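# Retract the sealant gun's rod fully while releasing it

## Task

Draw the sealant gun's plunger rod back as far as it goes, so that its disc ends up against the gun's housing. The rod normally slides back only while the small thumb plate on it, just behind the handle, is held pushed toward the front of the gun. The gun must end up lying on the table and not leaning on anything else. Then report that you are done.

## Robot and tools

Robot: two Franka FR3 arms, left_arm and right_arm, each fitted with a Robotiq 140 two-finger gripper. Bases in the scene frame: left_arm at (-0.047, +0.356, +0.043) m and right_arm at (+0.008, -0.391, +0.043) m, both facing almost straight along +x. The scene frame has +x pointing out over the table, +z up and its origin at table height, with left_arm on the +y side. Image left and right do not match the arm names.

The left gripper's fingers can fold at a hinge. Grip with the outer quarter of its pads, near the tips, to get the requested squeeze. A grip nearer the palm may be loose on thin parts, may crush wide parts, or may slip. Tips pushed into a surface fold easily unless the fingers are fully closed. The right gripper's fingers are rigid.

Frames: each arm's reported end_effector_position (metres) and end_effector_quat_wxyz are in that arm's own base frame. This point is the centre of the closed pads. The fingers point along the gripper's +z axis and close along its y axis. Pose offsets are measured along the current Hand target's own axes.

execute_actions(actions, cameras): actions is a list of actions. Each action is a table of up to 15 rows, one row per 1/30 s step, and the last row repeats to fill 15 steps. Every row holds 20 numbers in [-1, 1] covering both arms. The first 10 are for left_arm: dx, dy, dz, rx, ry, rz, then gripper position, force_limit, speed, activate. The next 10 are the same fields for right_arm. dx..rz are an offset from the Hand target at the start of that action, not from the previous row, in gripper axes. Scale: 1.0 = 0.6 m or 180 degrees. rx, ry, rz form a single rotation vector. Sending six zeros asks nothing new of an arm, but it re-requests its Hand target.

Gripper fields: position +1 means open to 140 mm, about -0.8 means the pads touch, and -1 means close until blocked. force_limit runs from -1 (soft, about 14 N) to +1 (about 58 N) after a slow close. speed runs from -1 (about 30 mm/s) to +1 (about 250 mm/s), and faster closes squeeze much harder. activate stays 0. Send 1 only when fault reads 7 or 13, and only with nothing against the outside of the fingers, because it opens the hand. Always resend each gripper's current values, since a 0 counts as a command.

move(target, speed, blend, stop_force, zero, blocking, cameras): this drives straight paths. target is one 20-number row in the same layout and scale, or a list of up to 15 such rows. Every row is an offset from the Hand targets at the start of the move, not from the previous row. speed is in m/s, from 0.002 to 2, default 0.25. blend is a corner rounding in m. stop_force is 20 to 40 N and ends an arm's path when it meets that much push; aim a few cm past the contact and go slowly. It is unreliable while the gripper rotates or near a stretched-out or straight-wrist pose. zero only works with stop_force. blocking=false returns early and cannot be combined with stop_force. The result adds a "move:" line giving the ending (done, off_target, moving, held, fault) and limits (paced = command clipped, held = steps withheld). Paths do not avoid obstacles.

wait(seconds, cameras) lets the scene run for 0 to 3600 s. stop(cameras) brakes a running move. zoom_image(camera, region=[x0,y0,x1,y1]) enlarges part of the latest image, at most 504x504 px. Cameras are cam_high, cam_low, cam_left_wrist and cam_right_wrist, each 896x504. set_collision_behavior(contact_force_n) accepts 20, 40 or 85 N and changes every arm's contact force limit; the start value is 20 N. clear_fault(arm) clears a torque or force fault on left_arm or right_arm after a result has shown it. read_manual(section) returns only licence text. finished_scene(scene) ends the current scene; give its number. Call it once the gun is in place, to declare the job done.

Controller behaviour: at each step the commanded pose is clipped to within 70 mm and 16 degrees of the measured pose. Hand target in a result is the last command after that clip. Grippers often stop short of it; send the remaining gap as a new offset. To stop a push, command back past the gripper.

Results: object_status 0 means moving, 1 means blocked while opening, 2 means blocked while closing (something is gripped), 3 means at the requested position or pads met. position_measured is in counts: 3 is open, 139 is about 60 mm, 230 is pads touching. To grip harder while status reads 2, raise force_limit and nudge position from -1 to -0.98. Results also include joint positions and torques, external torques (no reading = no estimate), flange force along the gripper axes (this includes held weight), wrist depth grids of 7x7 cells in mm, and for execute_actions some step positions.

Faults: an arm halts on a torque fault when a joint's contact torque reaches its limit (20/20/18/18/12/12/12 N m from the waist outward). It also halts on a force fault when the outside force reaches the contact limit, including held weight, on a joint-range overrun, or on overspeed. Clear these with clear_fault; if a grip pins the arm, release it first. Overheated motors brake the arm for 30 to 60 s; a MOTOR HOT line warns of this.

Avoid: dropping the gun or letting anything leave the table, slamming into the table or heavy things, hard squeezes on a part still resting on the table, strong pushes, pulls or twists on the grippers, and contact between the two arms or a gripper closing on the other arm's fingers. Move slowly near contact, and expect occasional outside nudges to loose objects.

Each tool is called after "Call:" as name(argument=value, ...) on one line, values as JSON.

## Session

Call:
execute_actions(actions=[])

Call:
zoom_image(camera="cam_high", region=[200, 100, 700, 500])

Scene clock: 0.00 s.
left_arm: end_effector_position=(+0.6563, -0.0060, +0.3060) position_measured=3 object_status=3 fault=0 end_effector_quat_wxyz=(+0.102, -0.514, +0.807, +0.273) | right_arm: end_effector_position=(+0.3436, +0.5507, +0.1588) position_measured=3 object_status=3 fault=0 end_effector_quat_wxyz=(+0.418, +0.294, +0.760, +0.401)
Joint positions: left_arm=[-0.229 0.573 -0.053 -1.11 0.552 1.403 0.175] | right_arm=[1.275 0.222 0.04 -2.382 -1.981 2.177 -0.963]
Joint velocities: within noise
Joint torques (N m): no reading
External joint torques (N m): no reading
Flange force (N): no reading
Wrist depth (mm): cam_left_wrist=[- 380 - 459 499 555 - / - 404 - 531 - 670 2309 / - - 541 - 753 2027 2571 / 477 119 - - 2168 130 1720 / - 110 770 2288 2267 128 96 / - 738 2445 2934 1781 1685 96 / - 1847 - - 1847 - -] | cam_right_wrist=[220 271 371 535 1732 1869 1792 / 236 295 427 599 1677 1625 1855 / 256 327 491 1756 1938 1882 1756 / 279 135 486 1710 - 138 116 / 90 116 690 1710 - - 100 / - 457 852 1666 1566 1615 96 / - 579 1635 1645 1576 - -]
Hand target: left_arm +0.6563, -0.0060, +0.3060; +0.102, -0.514, +0.807, +0.273 | right_arm +0.3436, +0.5507, +0.1588; +0.418, +0.294, +0.760, +0.401
Tool commands: left_gripper/position=+1.0 left_gripper/force_limit=+1.0 left_gripper/speed=+1.0 left_gripper/activate=+0.0 right_gripper/position=+1.0 right_gripper/force_limit=+1.0 right_gripper/speed=+1.0 right_gripper/activate=+0.0

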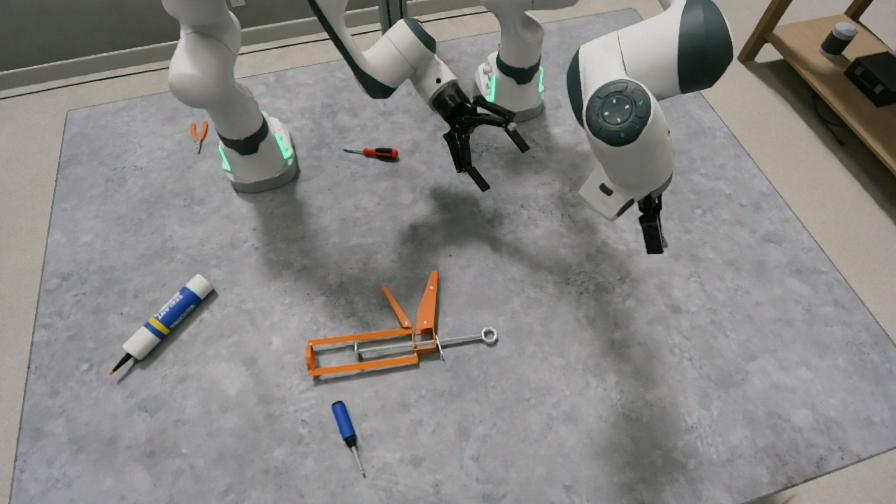

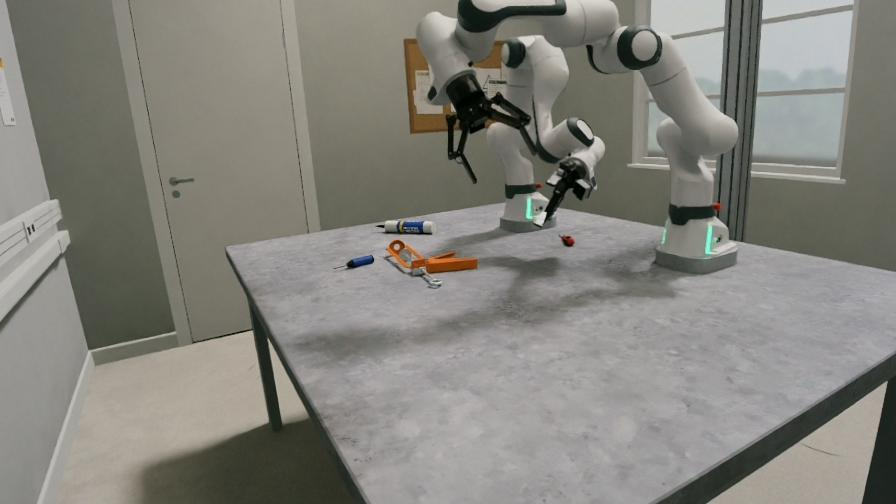

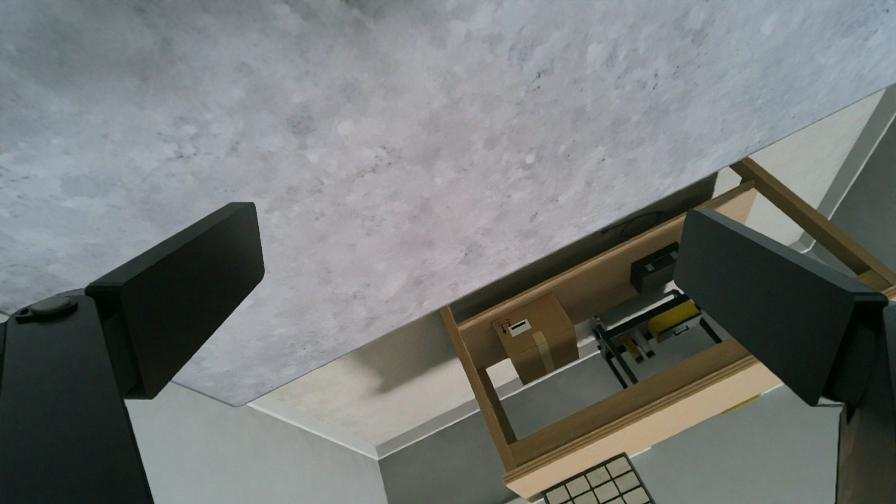

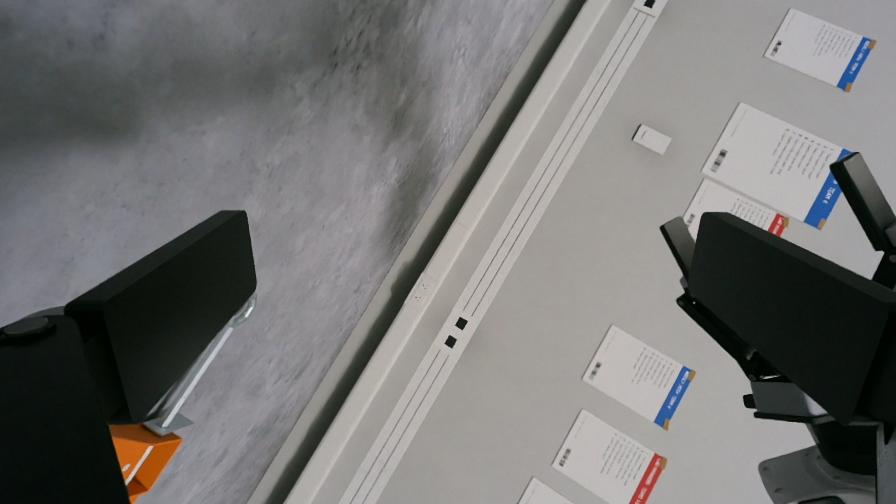

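Scaled by 1.008 from the camera's image (finer frame: 1280x720).

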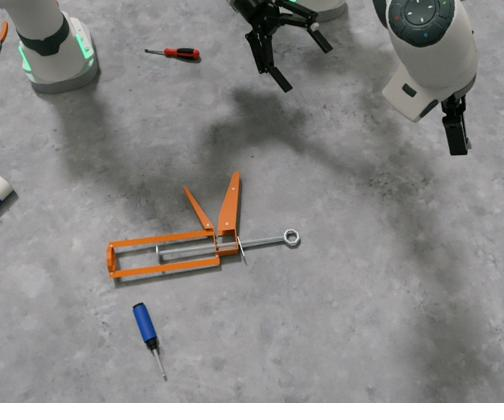

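Call:
move(target=[0,0,0,0,0,0,1,1,1,0,-0.641,0.153,0.065,0.318,-0.415,0.719,1,1,1,0], cameras=["cam_high","cam_right_wrist"], speed=0.4)

Scene clock: 95.80 s.
left_arm: end_effector_position=(+0.6563, -0.0060, +0.3060) position_measured=3 object_status=3 fault=0 end_effector_quat_wxyz=(+0.102, -0.514, +0.807, +0.273) | right_arm: end_effector_position=(+0.5720, +0.3109, +0.3793) position_measured=3 object_status=3 fault=0 end_effector_quat_wxyz=(-0.001, +0.989, -0.150, +0.002)
Joint positions: left_arm=[-0.229 0.573 -0.053 -1.11 0.552 1.403 0.175] | right_arm=[0.694 0.336 -0.258 -1.218 0.084 1.548 -0.817]
Joint velocities: left_arm=[within noise] | right_arm=[0.001 0.001 0 0 -0.001 -0.001 0.007]
Joint torques (N m): left_arm=[0.03 -50.01 0.08 25.17 2.3 1.48 -0.06] | right_arm=[0.18 -40.11 -1.76 24.28 1.29 2.42 0.2]
External joint torques (N m): left_arm=[0.21 -0.37 -0.26 1.18 0.22 -0.01 -0.08] | right_arm=[0.35 1.99 0.43 0.5 0.5 -0.22 0.2]
Flange force (N): left_arm=[-3.0 -5.7 -4.7] | right_arm=[8.3 -9.7 -4.8]
Wrist depth (mm): cam_left_wrist=[360 377 405 484 504 521 656 / 391 - 468 517 588 665 2267 / 434 - 533 - - 2061 2375 / - 122 614 715 2131 130 1756 / - 119 708 2168 2227 128 97 / - 1651 2421 3157 1744 1651 96 / - 1674 2398 - 1861 - -] | cam_right_wrist=[522 523 532 521 514 511 521 / 554 552 563 543 548 544 553 / 585 567 585 569 567 580 574 / 607 132 604 623 567 138 592 / 90 108 - 636 - 635 100 / - - 725 685 683 681 96 / - 737 725 698 717 721 -]
Hand target: left_arm +0.6563, -0.0060, +0.3060; +0.102, -0.514, +0.807, +0.273 | right_arm +0.5714, +0.3106, +0.3786; -0.001, +0.988, -0.153, +0.000
Off the commanded pose: left_arm 0.000 m, 0 deg | right_arm 0.001 m, 0 deg.
move: done

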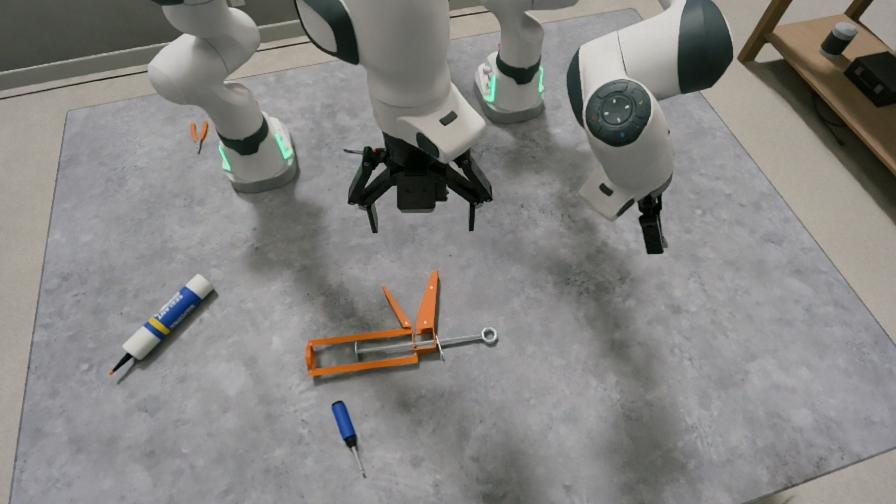

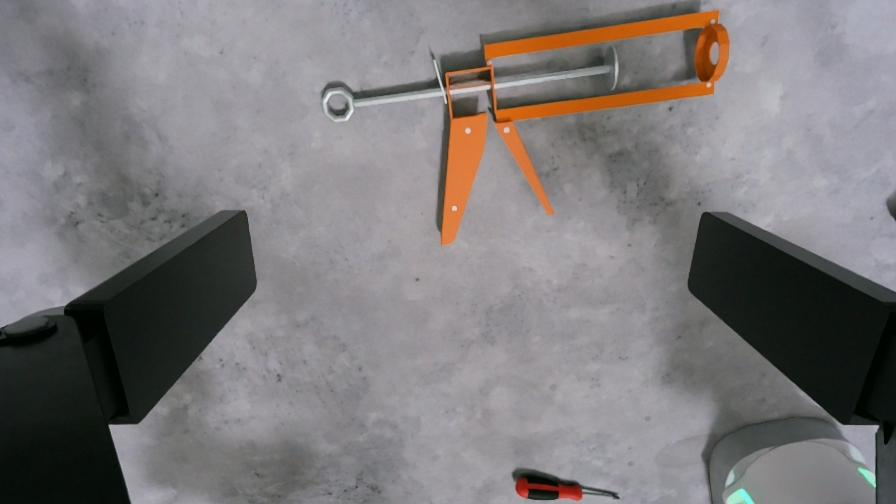

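Call:
move(target=[0.021,0.442,-0.061,0.063,0.179,-0.188,1,1,1,0,0.11,0.011,0.532,0,0,-0.04,0.23,-1,0,0], cameras=["all"], speed=0.25)

Scene clock: 115.33 s.
left_arm: end_effector_position=(+0.4194, +0.0507, +0.4199) position_measured=3 object_status=3 fault=0 end_effector_quat_wxyz=(+0.001, +0.764, -0.646, -0.004) | right_arm: end_effector_position=(+0.6306, +0.2836, +0.0580) position_measured=100 object_status=3 fault=0 end_effector_quat_wxyz=(+0.001, +0.996, -0.093, -0.002)
Joint positions: left_arm=[0.008 -0.403 0.084 -1.971 0.038 1.562 -0.082] | right_arm=[0.592 0.624 -0.203 -1.605 0.147 2.209 -1.046]
Joint velocities: left_arm=[-0.001 0.002 0 0.001 -0.001 0 -0.005] | right_arm=[-0.001 0.001 0 0.001 0.002 0.001 -0.005]
Joint torques (N m): left_arm=[0.4 -17.38 -2.48 24.72 0.58 2.86 -0.32] | right_arm=[-0.24 -48.04 -2.62 23.77 0.73 3.13 -0.17]
External joint torques (N m): left_arm=[0.46 0.31 -0.97 0.48 -0.19 0.27 -0.32] | right_arm=[-0.12 1.26 0.77 0.68 0.08 0.51 -0.17]
Flange force (N): left_arm=[1.8 -1.9 -1.1] | right_arm=[5.5 -3.5 2.7]
Wrist depth (mm): cam_left_wrist=[511 - 553 532 543 - - / 575 567 532 575 541 - 457 / 567 571 - 614 - 499 418 / 602 119 - 605 655 129 489 / - 110 - - - 120 96 / - 706 - 658 708 715 96 / - 1720 1769 1769 760 767 -] | cam_right_wrist=[225 224 224 224 225 225 225 / 235 236 235 235 234 235 237 / 247 245 247 244 228 243 223 / 261 254 149 260 223 247 257 / - 87 150 265 250 106 89 / - - 295 258 289 - - / - - 311 307 310 - -]
Hand target: left_arm +0.4203, +0.0500, +0.4200; +0.000, +0.765, -0.644, -0.002 | right_arm +0.6323, +0.2848, +0.0594; -0.001, +0.996, -0.091, +0.000
Off the commanded pose: left_arm 0.001 m, 0 deg | right_arm 0.002 m, 0 deg.
move: done

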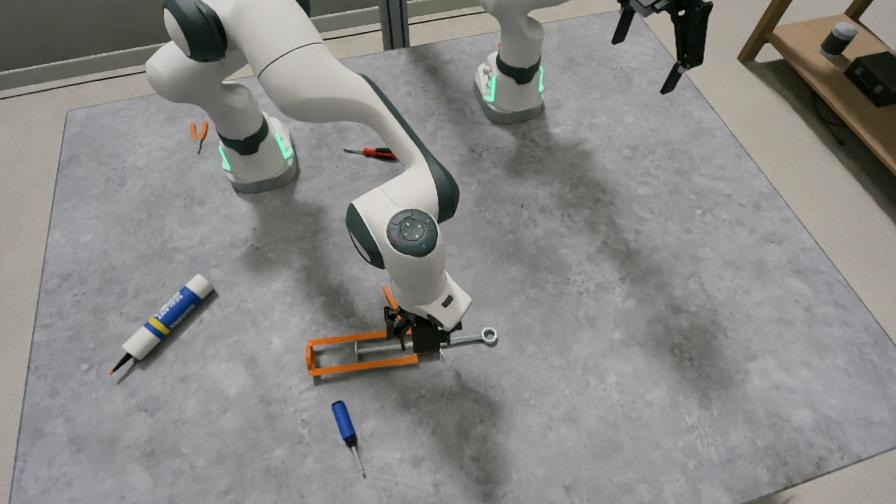

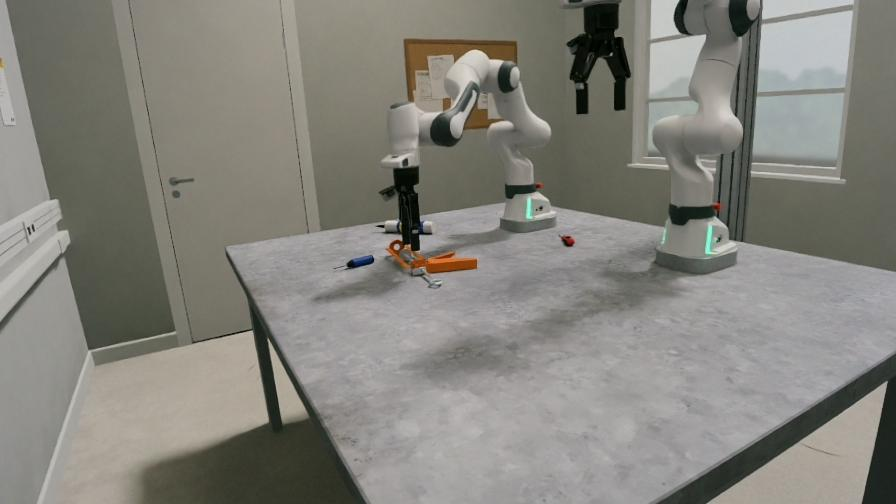

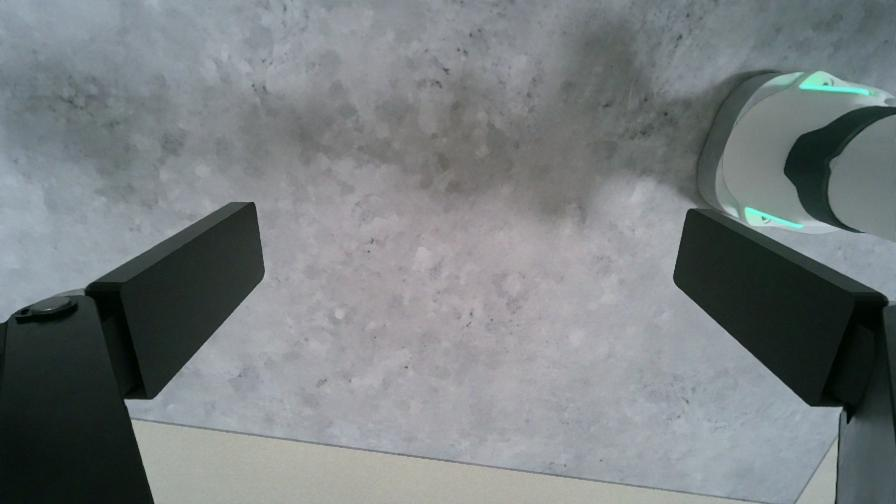

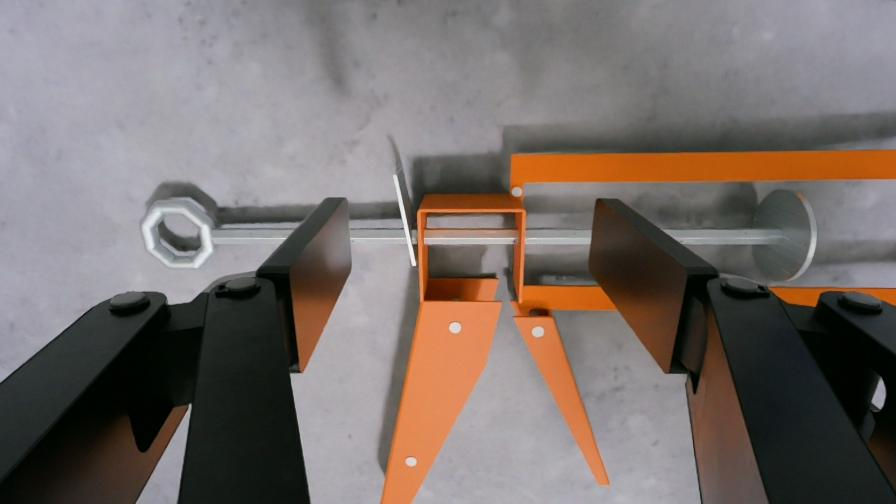

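Call:
move(target=[0,0,0,0,0,0,1,1,1,0,-0.0045,-0.0033,0.047,-0.0556,0,0,0.11,-1,0,0], cameras=["cam_low","cam_right_wrist"], speed=0.12)

Scene clock: 129.53 s.
left_arm: end_effector_position=(+0.4194, +0.0507, +0.4198) position_measured=3 object_status=3 fault=0 end_effector_quat_wxyz=(+0.001, +0.764, -0.645, -0.004) | right_arm: end_effector_position=(+0.6306, +0.2878, +0.0317) position_measured=115 object_status=3 fault=0 end_effector_quat_wxyz=(+0.085, +0.992, -0.088, -0.007)
Joint positions: left_arm=[0.008 -0.403 0.084 -1.971 0.038 1.562 -0.083] | right_arm=[0.692 0.77 -0.278 -1.432 0.065 2.077 -0.949]
Joint velocities: left_arm=[within noise] | right_arm=[-0.001 0 -0.001 0 0 -0.001 0.006]
Joint torques (N m): left_arm=[0.09 -17.44 -2.2 24.74 0.64 2.87 -0.34] | right_arm=[0.6 -50.03 -5.43 23.5 0.63 2.26 0.13]
External joint torques (N m): left_arm=[0.12 0.14 -0.72 0.58 -0.12 0.29 -0.34] | right_arm=[0.42 2.25 -0.14 0.53 0.1 -0.1 0.12]
Flange force (N): left_arm=[1.7 -1.8 -1.2] | right_arm=[8.1 -7.4 1.7]
Wrist depth (mm): cam_left_wrist=[- 537 537 526 - - - / 553 555 - - - 528 457 / - 571 - - 592 553 418 / - 119 630 - - 129 449 / - 110 672 - - 128 96 / - - - - 731 717 96 / - 1696 1794 1769 772 749 -] | cam_right_wrist=[178 185 192 199 208 218 227 / 186 193 200 210 218 229 239 / 195 202 209 217 222 234 224 / 200 208 155 229 151 235 264 / - 88 128 236 228 90 92 / - - 248 221 270 - 75 / - - 262 238 289 - 71]
Hand target: left_arm +0.4203, +0.0500, +0.4200; +0.000, +0.765, -0.644, -0.002 | right_arm +0.6300, +0.2872, +0.0312; +0.086, +0.992, -0.090, -0.008
Off the commanded pose: left_arm 0.001 m, 0 deg | right_arm 0.001 m, 0 deg.
move: done

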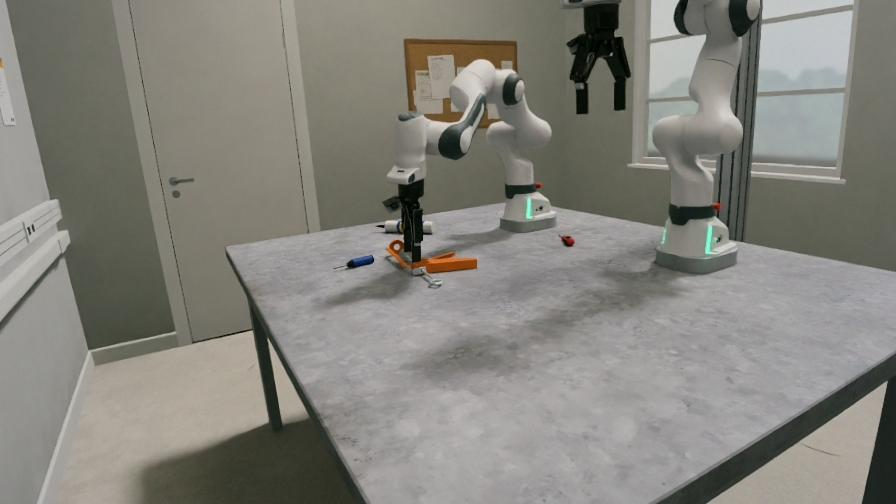

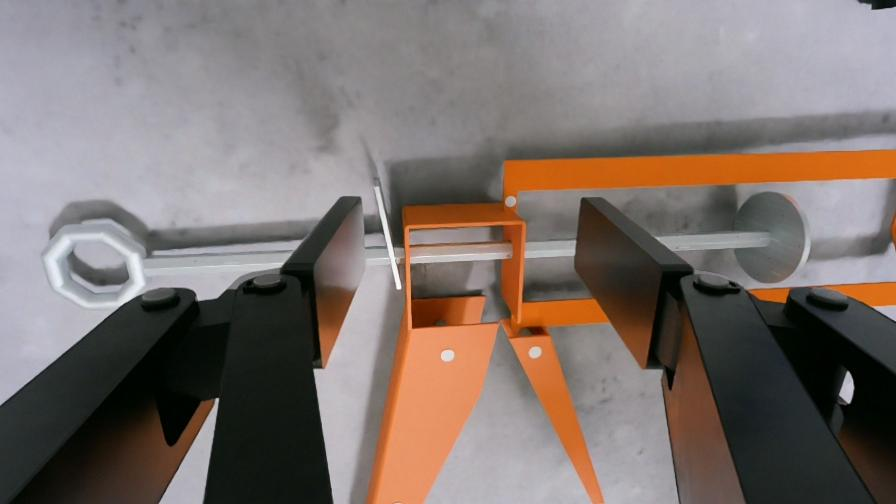

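Call:
move(target=[0,0,0,0,0,0,1,1,1,0,-0.0017,-0.0057,0.0513,0,0,0,0.11,-1,0,0], cameras=["cam_low","cam_right_wrist"], speed=0.06)

Call:
zoom_image(camera="cam_right_wrist", region=[320, 150, 620, 350])

Call:
zoom_image(camera="cam_low", region=[370, 200, 490, 300])

Scene clock: 141.60 s.
left_arm: end_effector_position=(+0.4194, +0.0507, +0.4198) position_measured=3 object_status=3 fault=0 end_effector_quat_wxyz=(+0.001, +0.764, -0.645, -0.004) | right_arm: end_effector_position=(+0.6281, +0.2848, +0.0008) position_measured=115 object_status=3 fault=0 end_effector_quat_wxyz=(+0.088, +0.992, -0.088, -0.009)
Joint positions: left_arm=[0.008 -0.403 0.084 -1.971 0.038 1.562 -0.083] | right_arm=[0.692 0.813 -0.277 -1.444 0.073 2.124 -0.947]
Joint velocities: left_arm=[within noise] | right_arm=[-0.001 0 0 0.001 0.001 0.004 -0.002]
Joint torques (N m): left_arm=[0.1 -17.41 -2.23 24.67 0.65 2.87 -0.34] | right_arm=[0.22 -50.98 -5.29 22.61 1.04 2.93 0.15]
External joint torques (N m): left_arm=[0.13 0.27 -0.76 0.48 -0.12 0.29 -0.34] | right_arm=[0.39 1.71 0.47 0.15 0.52 0.59 0.13]
Flange force (N): left_arm=[1.7 -1.9 -1.0] | right_arm=[3.5 -4.0 3.2]
Wrist depth (mm): cam_left_wrist=[- - 521 - - - 536 / - 562 - 564 - 563 473 / - - - 590 - 591 418 / - 119 - 616 633 130 439 / - 110 - - 678 120 96 / - 699 - - - - 96 / - 1756 1708 1720 1820 784 -] | cam_right_wrist=[152 156 162 170 178 186 195 / 160 164 172 179 187 196 208 / 166 171 178 187 179 186 208 / 172 177 133 182 168 196 200 / - 88 128 206 198 90 91 / - - 211 185 229 - 75 / - - 225 196 245 - 71]
Hand target: left_arm +0.4203, +0.0500, +0.4200; +0.000, +0.765, -0.644, -0.002 | right_arm +0.6286, +0.2855, +0.0003; +0.086, +0.992, -0.090, -0.008
Off the commanded pose: left_arm 0.001 m, 0 deg | right_arm 0.001 m, 0 deg.
move: done

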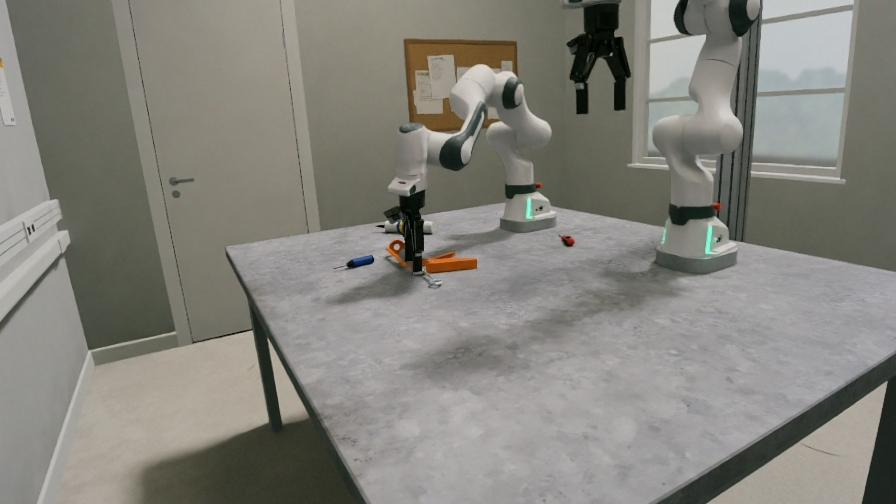

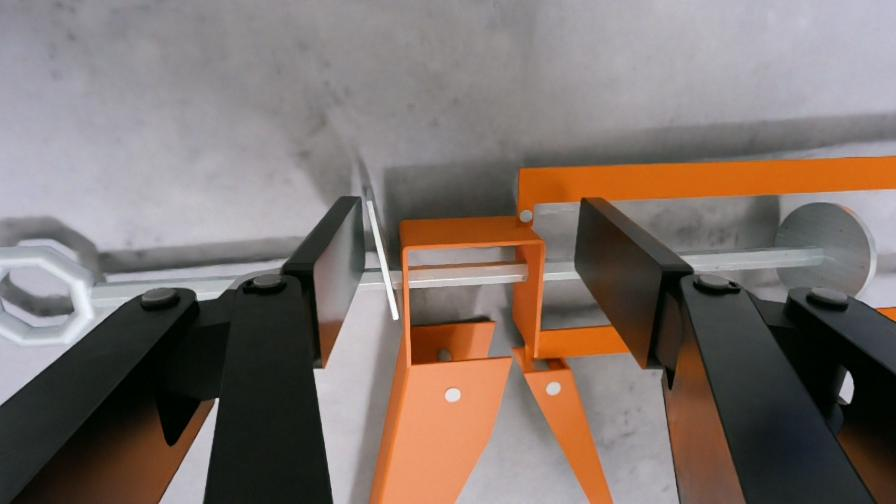

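Scaled by 1.680 from the camera's image (finer frame: 1280x720).

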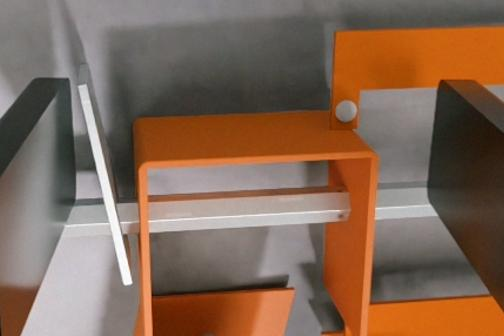

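Scaled by 4.200 from the camera's image (finer frame: 1280x720).

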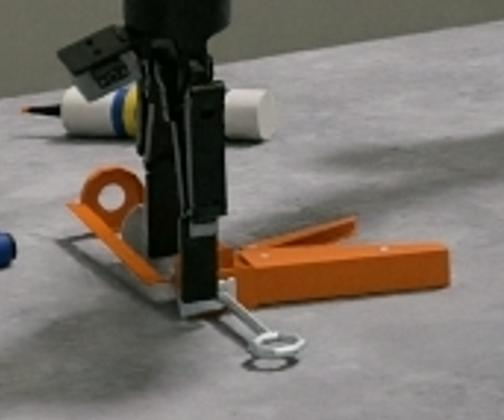

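Call:
move(target=[[0,0,0,0,0,0,1,1,1,0,0.0045,0,0,0,0,0,0.11,-1,-1,0],[0,0,0,0,0,0,1,1,1,0,0.0045,0,0,0,0,0,-1,-1,-1,0]], cameras=["cam_low","cam_right_wrist"], speed=0.04)

Call:
zoom_image(camera="cam_right_wrist", region=[320, 150, 620, 350])

Call:
zoom_image(camera="cam_low", region=[370, 200, 490, 300])

Scene clock: 159.27 s.
left_arm: end_effector_position=(+0.4194, +0.0507, +0.4198) position_measured=3 object_status=3 fault=0 end_effector_quat_wxyz=(+0.001, +0.764, -0.645, -0.004) | right_arm: end_effector_position=(+0.6330, +0.2850, +0.0021) position_measured=150 object_status=0 fault=0 end_effector_quat_wxyz=(+0.086, +0.992, -0.090, -0.006)
Joint positions: left_arm=[0.008 -0.403 0.084 -1.971 0.038 1.562 -0.083] | right_arm=[0.687 0.818 -0.276 -1.431 0.074 2.124 -0.947]
Joint torques (N m): left_arm=[0.07 -17.4 -2.19 24.72 0.64 2.86 -0.29] | right_arm=[-0.04 -49.24 -4.93 21.85 0.84 2.43 0.1]
External joint torques (N m): left_arm=[0.15 0.07 -0.66 0.61 -0.12 0.28 -0.29] | right_arm=[0.17 3.54 0.85 -0.63 0.32 0.08 0.09]
Flange force (N): left_arm=[1.5 -1.7 -1.3] | right_arm=[6.0 -6.1 5.1]
Wrist depth (mm): cam_left_wrist=[527 542 523 - - 537 - / - - 563 - 568 562 457 / 576 595 - 585 581 531 419 / 608 118 - - - 130 425 / - 110 - 658 674 128 96 / - 697 649 729 - - 96 / - 1708 1720 1794 1588 - -] | cam_right_wrist=[154 159 165 172 179 187 197 / 161 165 173 180 188 198 208 / 167 173 180 188 183 189 212 / 174 182 182 184 134 216 204 / 170 88 96 209 175 93 190 / - 76 70 187 203 - 68 / - - - 196 246 - -]
Hand target: left_arm +0.4203, +0.0500, +0.4200; +0.000, +0.765, -0.644, -0.002 | right_arm +0.6313, +0.2850, +0.0003; +0.086, +0.992, -0.090, -0.008
Off the commanded pose: left_arm 0.001 m, 0 deg | right_arm 0.003 m, 0 deg.
move: done

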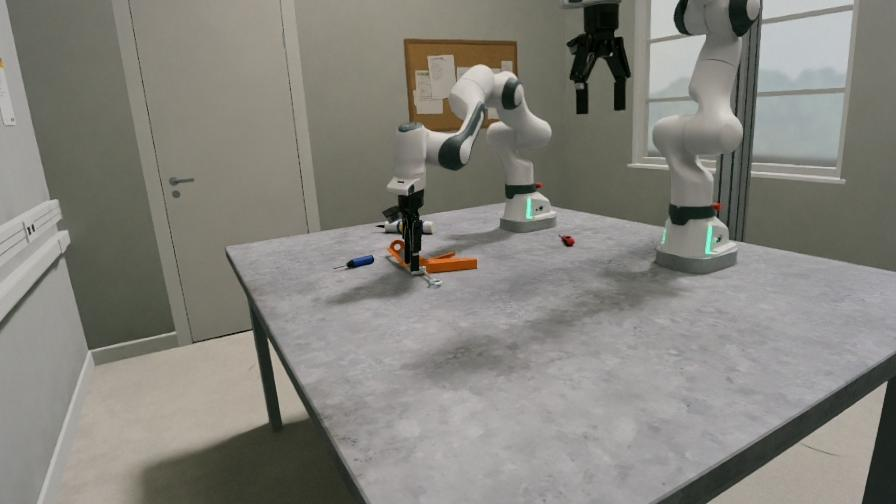

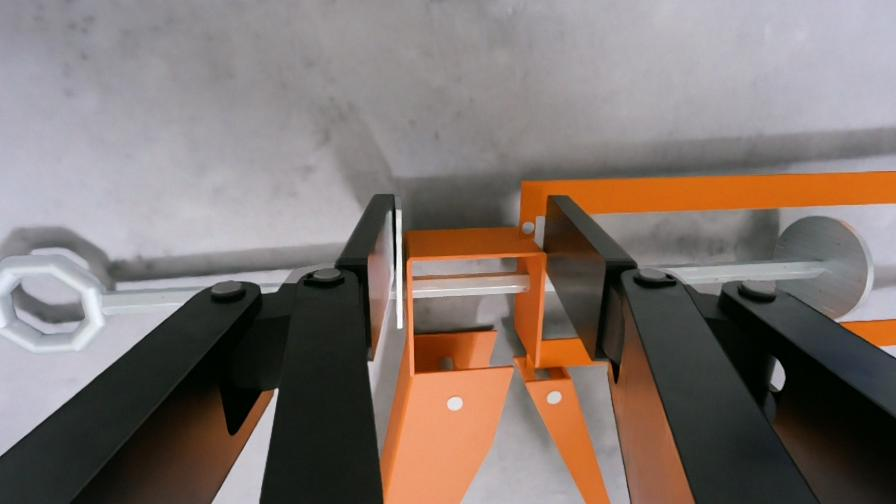

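Scaled by 1.680 from the camera's image (finer frame: 1280x720).

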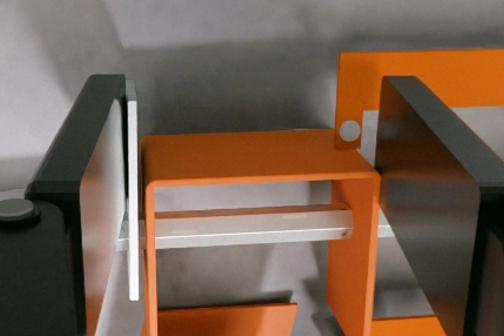

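Scaled by 4.200 from the camera's image (finer frame: 1280x720).

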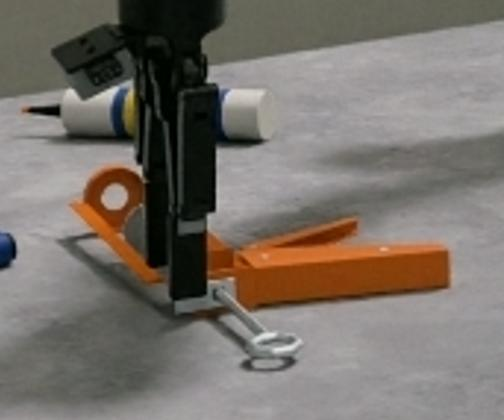

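Call:
move(target=[0,0,0,0,0,0,1,1,1,0,-0.313,-0.11,-0.0295,0,0,0,-1,-1,-1,0], cameras=["all"], speed=0.06)

Scene clock: 173.50 s.
left_arm: end_effector_position=(+0.4194, +0.0507, +0.4198) position_measured=3 object_status=3 fault=0 end_effector_quat_wxyz=(+0.001, +0.764, -0.645, -0.004) | right_arm: end_effector_position=(+0.4568, +0.3841, +0.0033) position_measured=150 object_status=2 fault=0 end_effector_quat_wxyz=(+0.090, +0.992, -0.087, -0.011)
Joint positions: left_arm=[0.008 -0.403 0.084 -1.971 0.038 1.562 -0.083] | right_arm=[1.02 0.577 -0.301 -1.849 0.076 2.254 -0.696]
Joint velocities: left_arm=[within noise] | right_arm=[-0.001 0 0 -0.001 0 0.001 0.008]
Joint torques (N m): left_arm=[0.04 -17.41 -2.26 24.71 0.66 2.85 -0.32] | right_arm=[0.5 -46.09 -5.41 21.51 0.84 2.67 0.21]
External joint torques (N m): left_arm=[0.17 0.13 -0.66 0.56 -0.1 0.27 -0.32] | right_arm=[0.54 -0.92 -0.46 0.77 0.35 0.46 0.19]
Flange force (N): left_arm=[1.5 -1.7 -1.2] | right_arm=[-0.8 -0.1 -1.1]
Wrist depth (mm): cam_left_wrist=[- - 509 516 539 - 531 / - - 563 639 - 579 464 / - 573 587 550 - 542 417 / - 119 613 - - 130 572 / - 110 - - 669 128 96 / - 700 672 - 674 - 96 / - 1744 1732 1875 2027 779 -] | cam_right_wrist=[153 157 163 173 179 186 197 / 160 164 173 179 188 197 206 / 167 174 180 188 182 190 193 / 173 182 182 183 153 215 205 / 178 88 96 210 176 93 192 / - 76 70 187 213 - 68 / - - - 197 248 - -]
Hand target: left_arm +0.4203, +0.0500, +0.4200; +0.000, +0.765, -0.644, -0.002 | right_arm +0.4589, +0.3859, +0.0064; +0.086, +0.992, -0.090, -0.008
Off the commanded pose: left_arm 0.001 m, 0 deg | right_arm 0.004 m, 1 deg.
move: off_target (right_arm)

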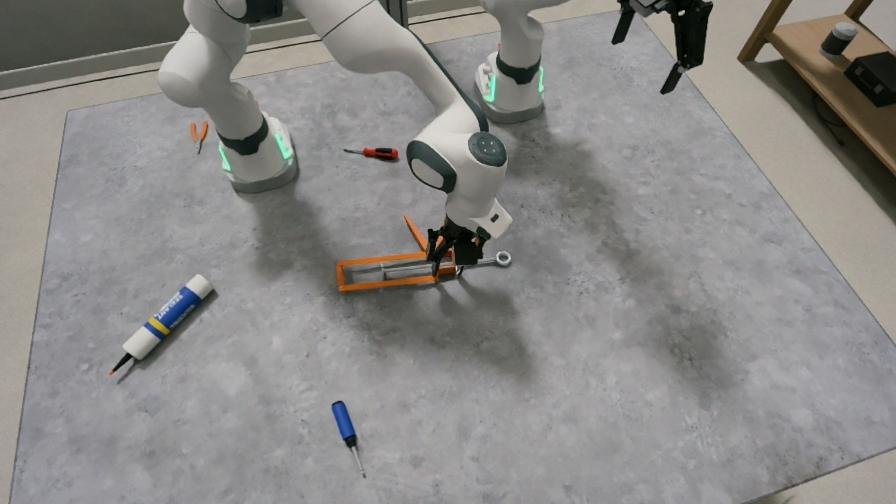

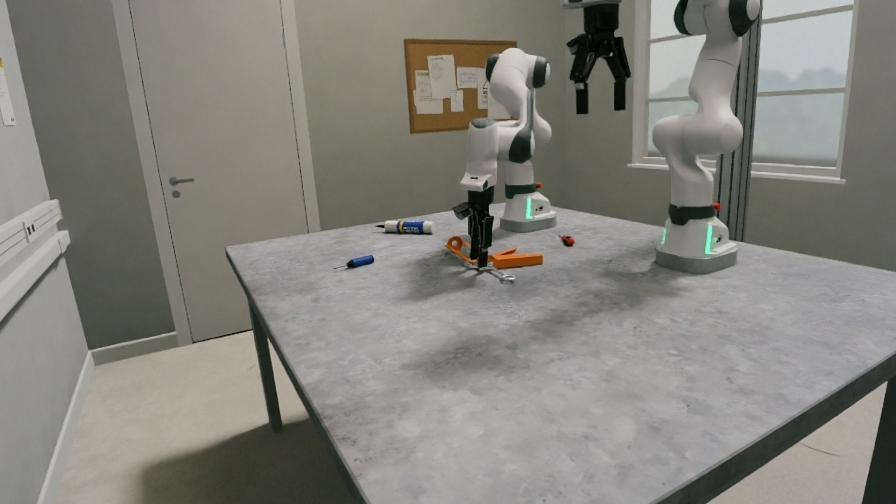

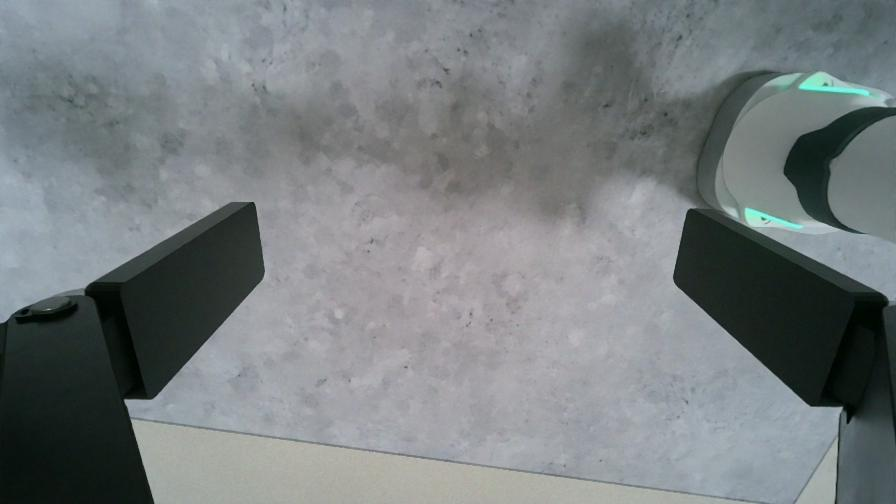

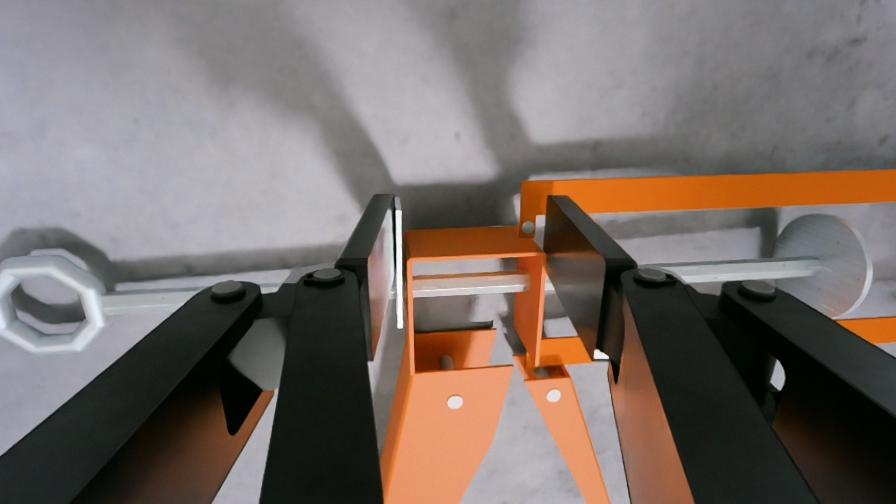

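Call:
move(target=[[0.2775,-0.138,0.367,-0.0437,0.2475,0.1057,0.055,-1,0,0,0,0,0,0,0,0,-1,-1,-1,0],[0.454,-0.083,0.613,-0.0437,0.2475,0.1057,0.055,-1,0,0,0,0,0,0,0,0,-1,-1,-1,0]], blend=[0.03,0], cameras=["all"], speed=0.2)

Scene clock: 194.93 s.
left_arm: end_effector_position=(+0.5134, -0.2091, +0.0517) position_measured=122 object_status=3 fault=0 end_effector_quat_wxyz=(-0.296, -0.595, +0.707, -0.242) | right_arm: end_effector_position=(+0.4567, +0.3841, +0.0033) position_measured=150 object_status=2 fault=0 end_effector_quat_wxyz=(+0.090, +0.992, -0.088, -0.011)
Joint positions: left_arm=[-0.183 0.414 0.145 -2.115 -1.011 2.079 0.851] | right_arm=[1.02 0.576 -0.301 -1.849 0.076 2.254 -0.694]
Joint velocities: left_arm=[-0.001 0.001 -0.001 -0.001 0.001 0.001 0.007] | right_arm=[within noise]
Joint torques (N m): left_arm=[0.24 -39.04 1.24 19.73 -0.44 0.65 0.2] | right_arm=[0.15 -46.27 -4.95 21.62 0.6 2.67 0.32]
External joint torques (N m): left_arm=[0.35 0.18 -0.37 1.43 -0.24 0.29 0.18] | right_arm=[0.24 -0.99 0.06 0.77 0.11 0.44 0.3]
Flange force (N): left_arm=[-1.8 -5.0 1.0] | right_arm=[-0.7 -0.2 -1.1]
Wrist depth (mm): cam_left_wrist=[303 306 316 161 293 329 324 / - 285 - 255 259 254 307 / - 272 - - 270 267 280 / - - 114 - 135 - - / - 89 81 229 227 89 84 / - - - 216 - - 72 / - - 204 212 - - 68] | cam_right_wrist=[153 157 164 171 178 187 197 / 160 165 172 178 189 197 210 / 167 173 180 188 183 189 212 / 173 181 182 183 152 214 205 / 171 88 96 210 175 93 191 / - 76 70 188 212 - 68 / - - - 198 247 - -]
Hand target: left_arm +0.5147, -0.2087, +0.0510; -0.294, -0.594, +0.709, -0.243 | right_arm +0.4589, +0.3859, +0.0064; +0.086, +0.992, -0.090, -0.008
Off the commanded pose: left_arm 0.002 m, 0 deg | right_arm 0.004 m, 1 deg.
move: done

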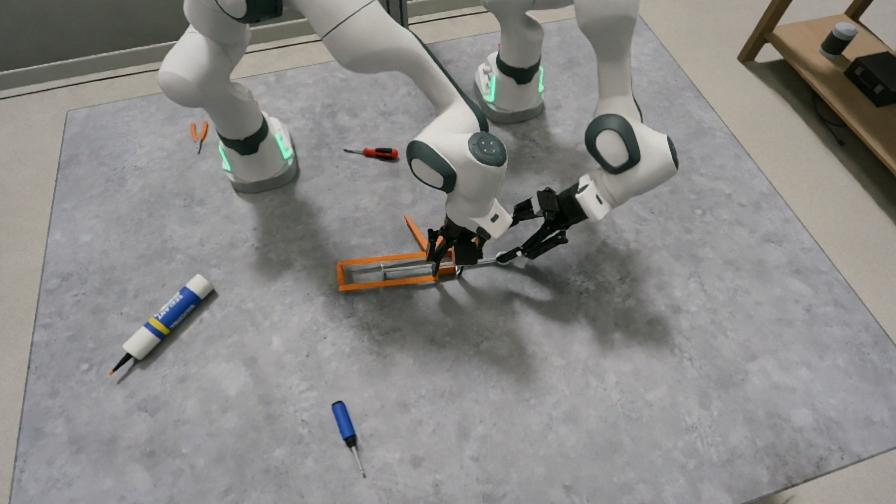

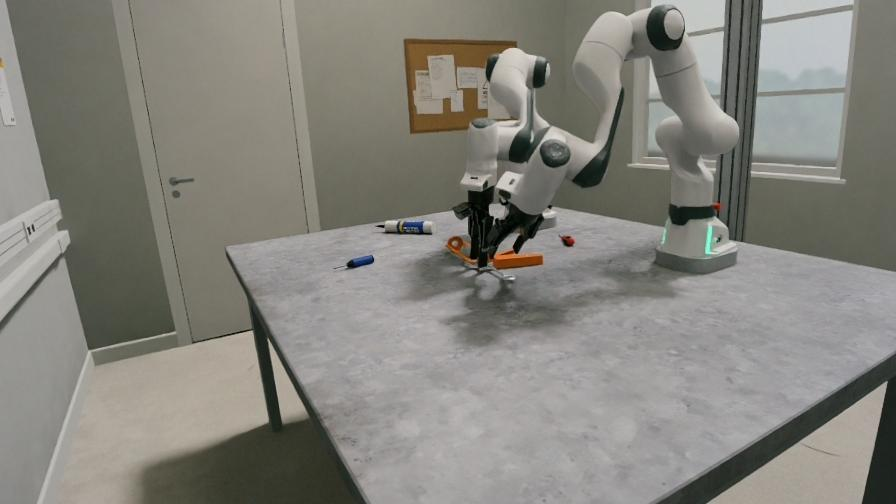

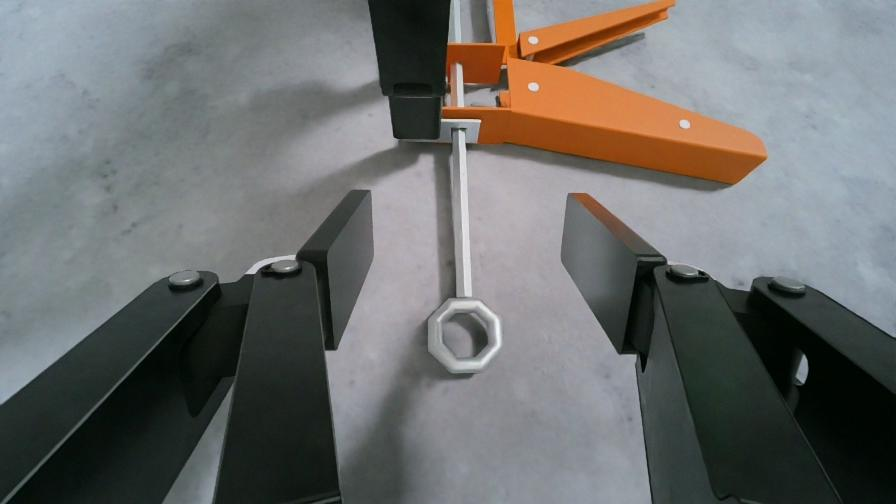

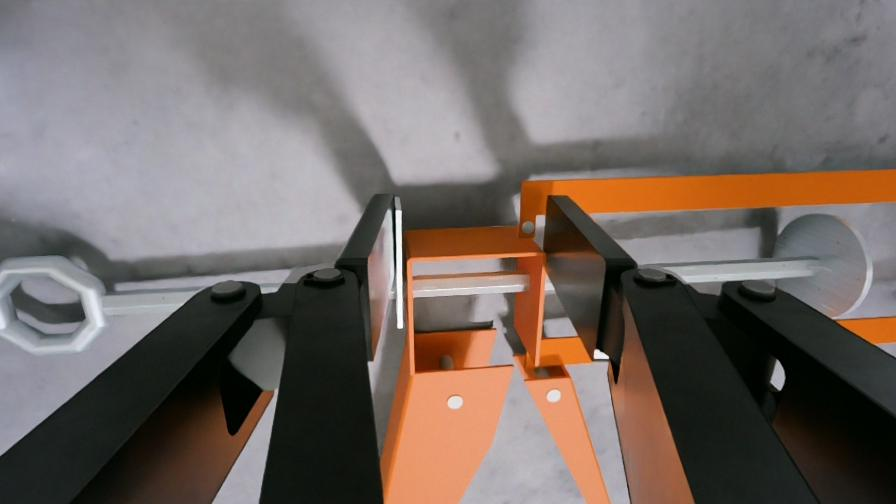

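Call:
move(target=[-0.0832,-0.0015,0.0505,0,0,0,0.055,-1,0,0,0,0,0,0,0,0,-1,-1,-1,0], cameras=["cam_low","cam_left_wrist"], speed=0.08)

Call:
zoom_image(camera="cam_left_wrist", region=[340, 130, 600, 330])

Scene clock: 216.07 s.
left_arm: end_effector_position=(+0.5166, -0.1952, -0.0050) position_measured=122 object_status=3 fault=0 end_effector_quat_wxyz=(-0.296, -0.595, +0.707, -0.242) | right_arm: end_effector_position=(+0.4567, +0.3841, +0.0033) position_measured=150 object_status=2 fault=0 end_effector_quat_wxyz=(+0.090, +0.992, -0.088, -0.011)
Joint positions: left_arm=[-0.156 0.548 0.137 -2.067 -1.057 2.109 0.947] | right_arm=[1.02 0.576 -0.301 -1.849 0.076 2.254 -0.694]
Joint velocities: left_arm=[-0.001 0 0.001 -0.001 0.001 0 0.006] | right_arm=[within noise]
Joint torques (N m): left_arm=[0.34 -41.33 1.42 18.24 -0.36 0.53 0.19] | right_arm=[0.12 -46.2 -5.03 21.56 0.59 2.68 0.27]
External joint torques (N m): left_arm=[0.35 0.21 -0.73 1.38 -0.22 0.26 0.17] | right_arm=[0.21 -1.08 -0.05 0.87 0.1 0.48 0.25]
Flange force (N): left_arm=[-2.1 -4.7 1.7] | right_arm=[-0.5 -0.2 -1.2]
Wrist depth (mm): cam_left_wrist=[- - 237 214 219 212 245 / - 214 - 218 223 230 226 / - - 200 198 210 - - / 183 187 138 186 152 193 - / - 89 86 175 134 89 86 / - - 164 165 166 - 72 / - - - - 158 - 68] | cam_right_wrist=[153 157 163 171 178 187 196 / 160 164 171 180 188 197 209 / 167 173 178 189 182 189 211 / 174 181 182 183 153 216 205 / 178 88 96 210 176 93 191 / - 76 70 188 213 - 68 / - - - 198 248 - -]
Hand target: left_arm +0.5179, -0.1950, -0.0057; -0.294, -0.594, +0.709, -0.243 | right_arm +0.4589, +0.3859, +0.0064; +0.086, +0.992, -0.090, -0.008
Off the commanded pose: left_arm 0.001 m, 0 deg | right_arm 0.004 m, 1 deg.
move: done

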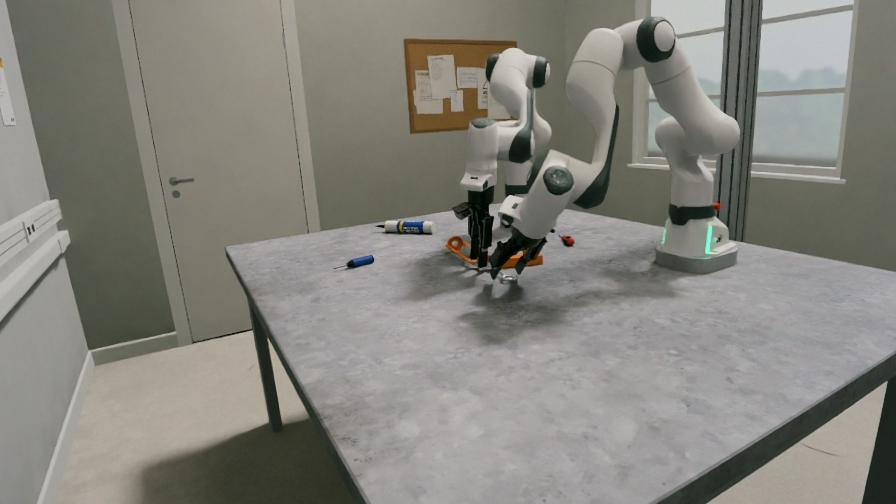

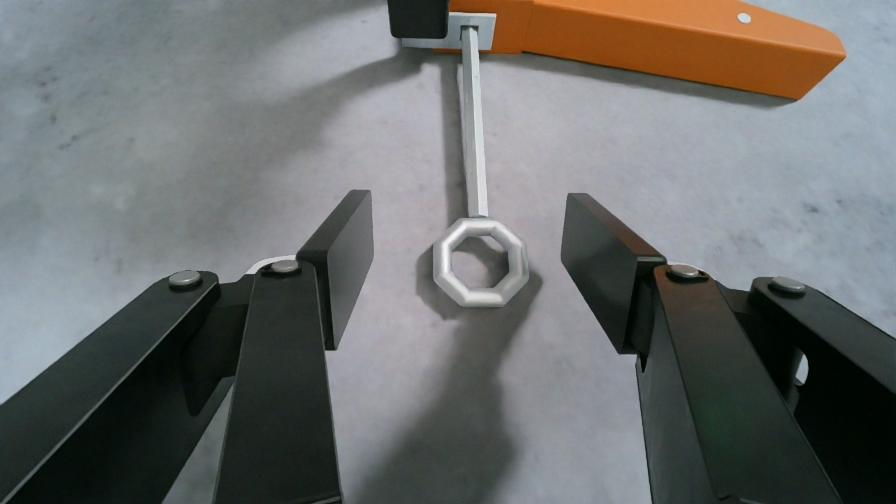

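Scaled by 1.938 from the camera's image (finer frame: 1280x720).

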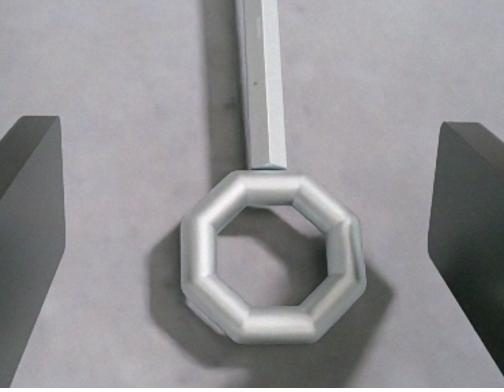

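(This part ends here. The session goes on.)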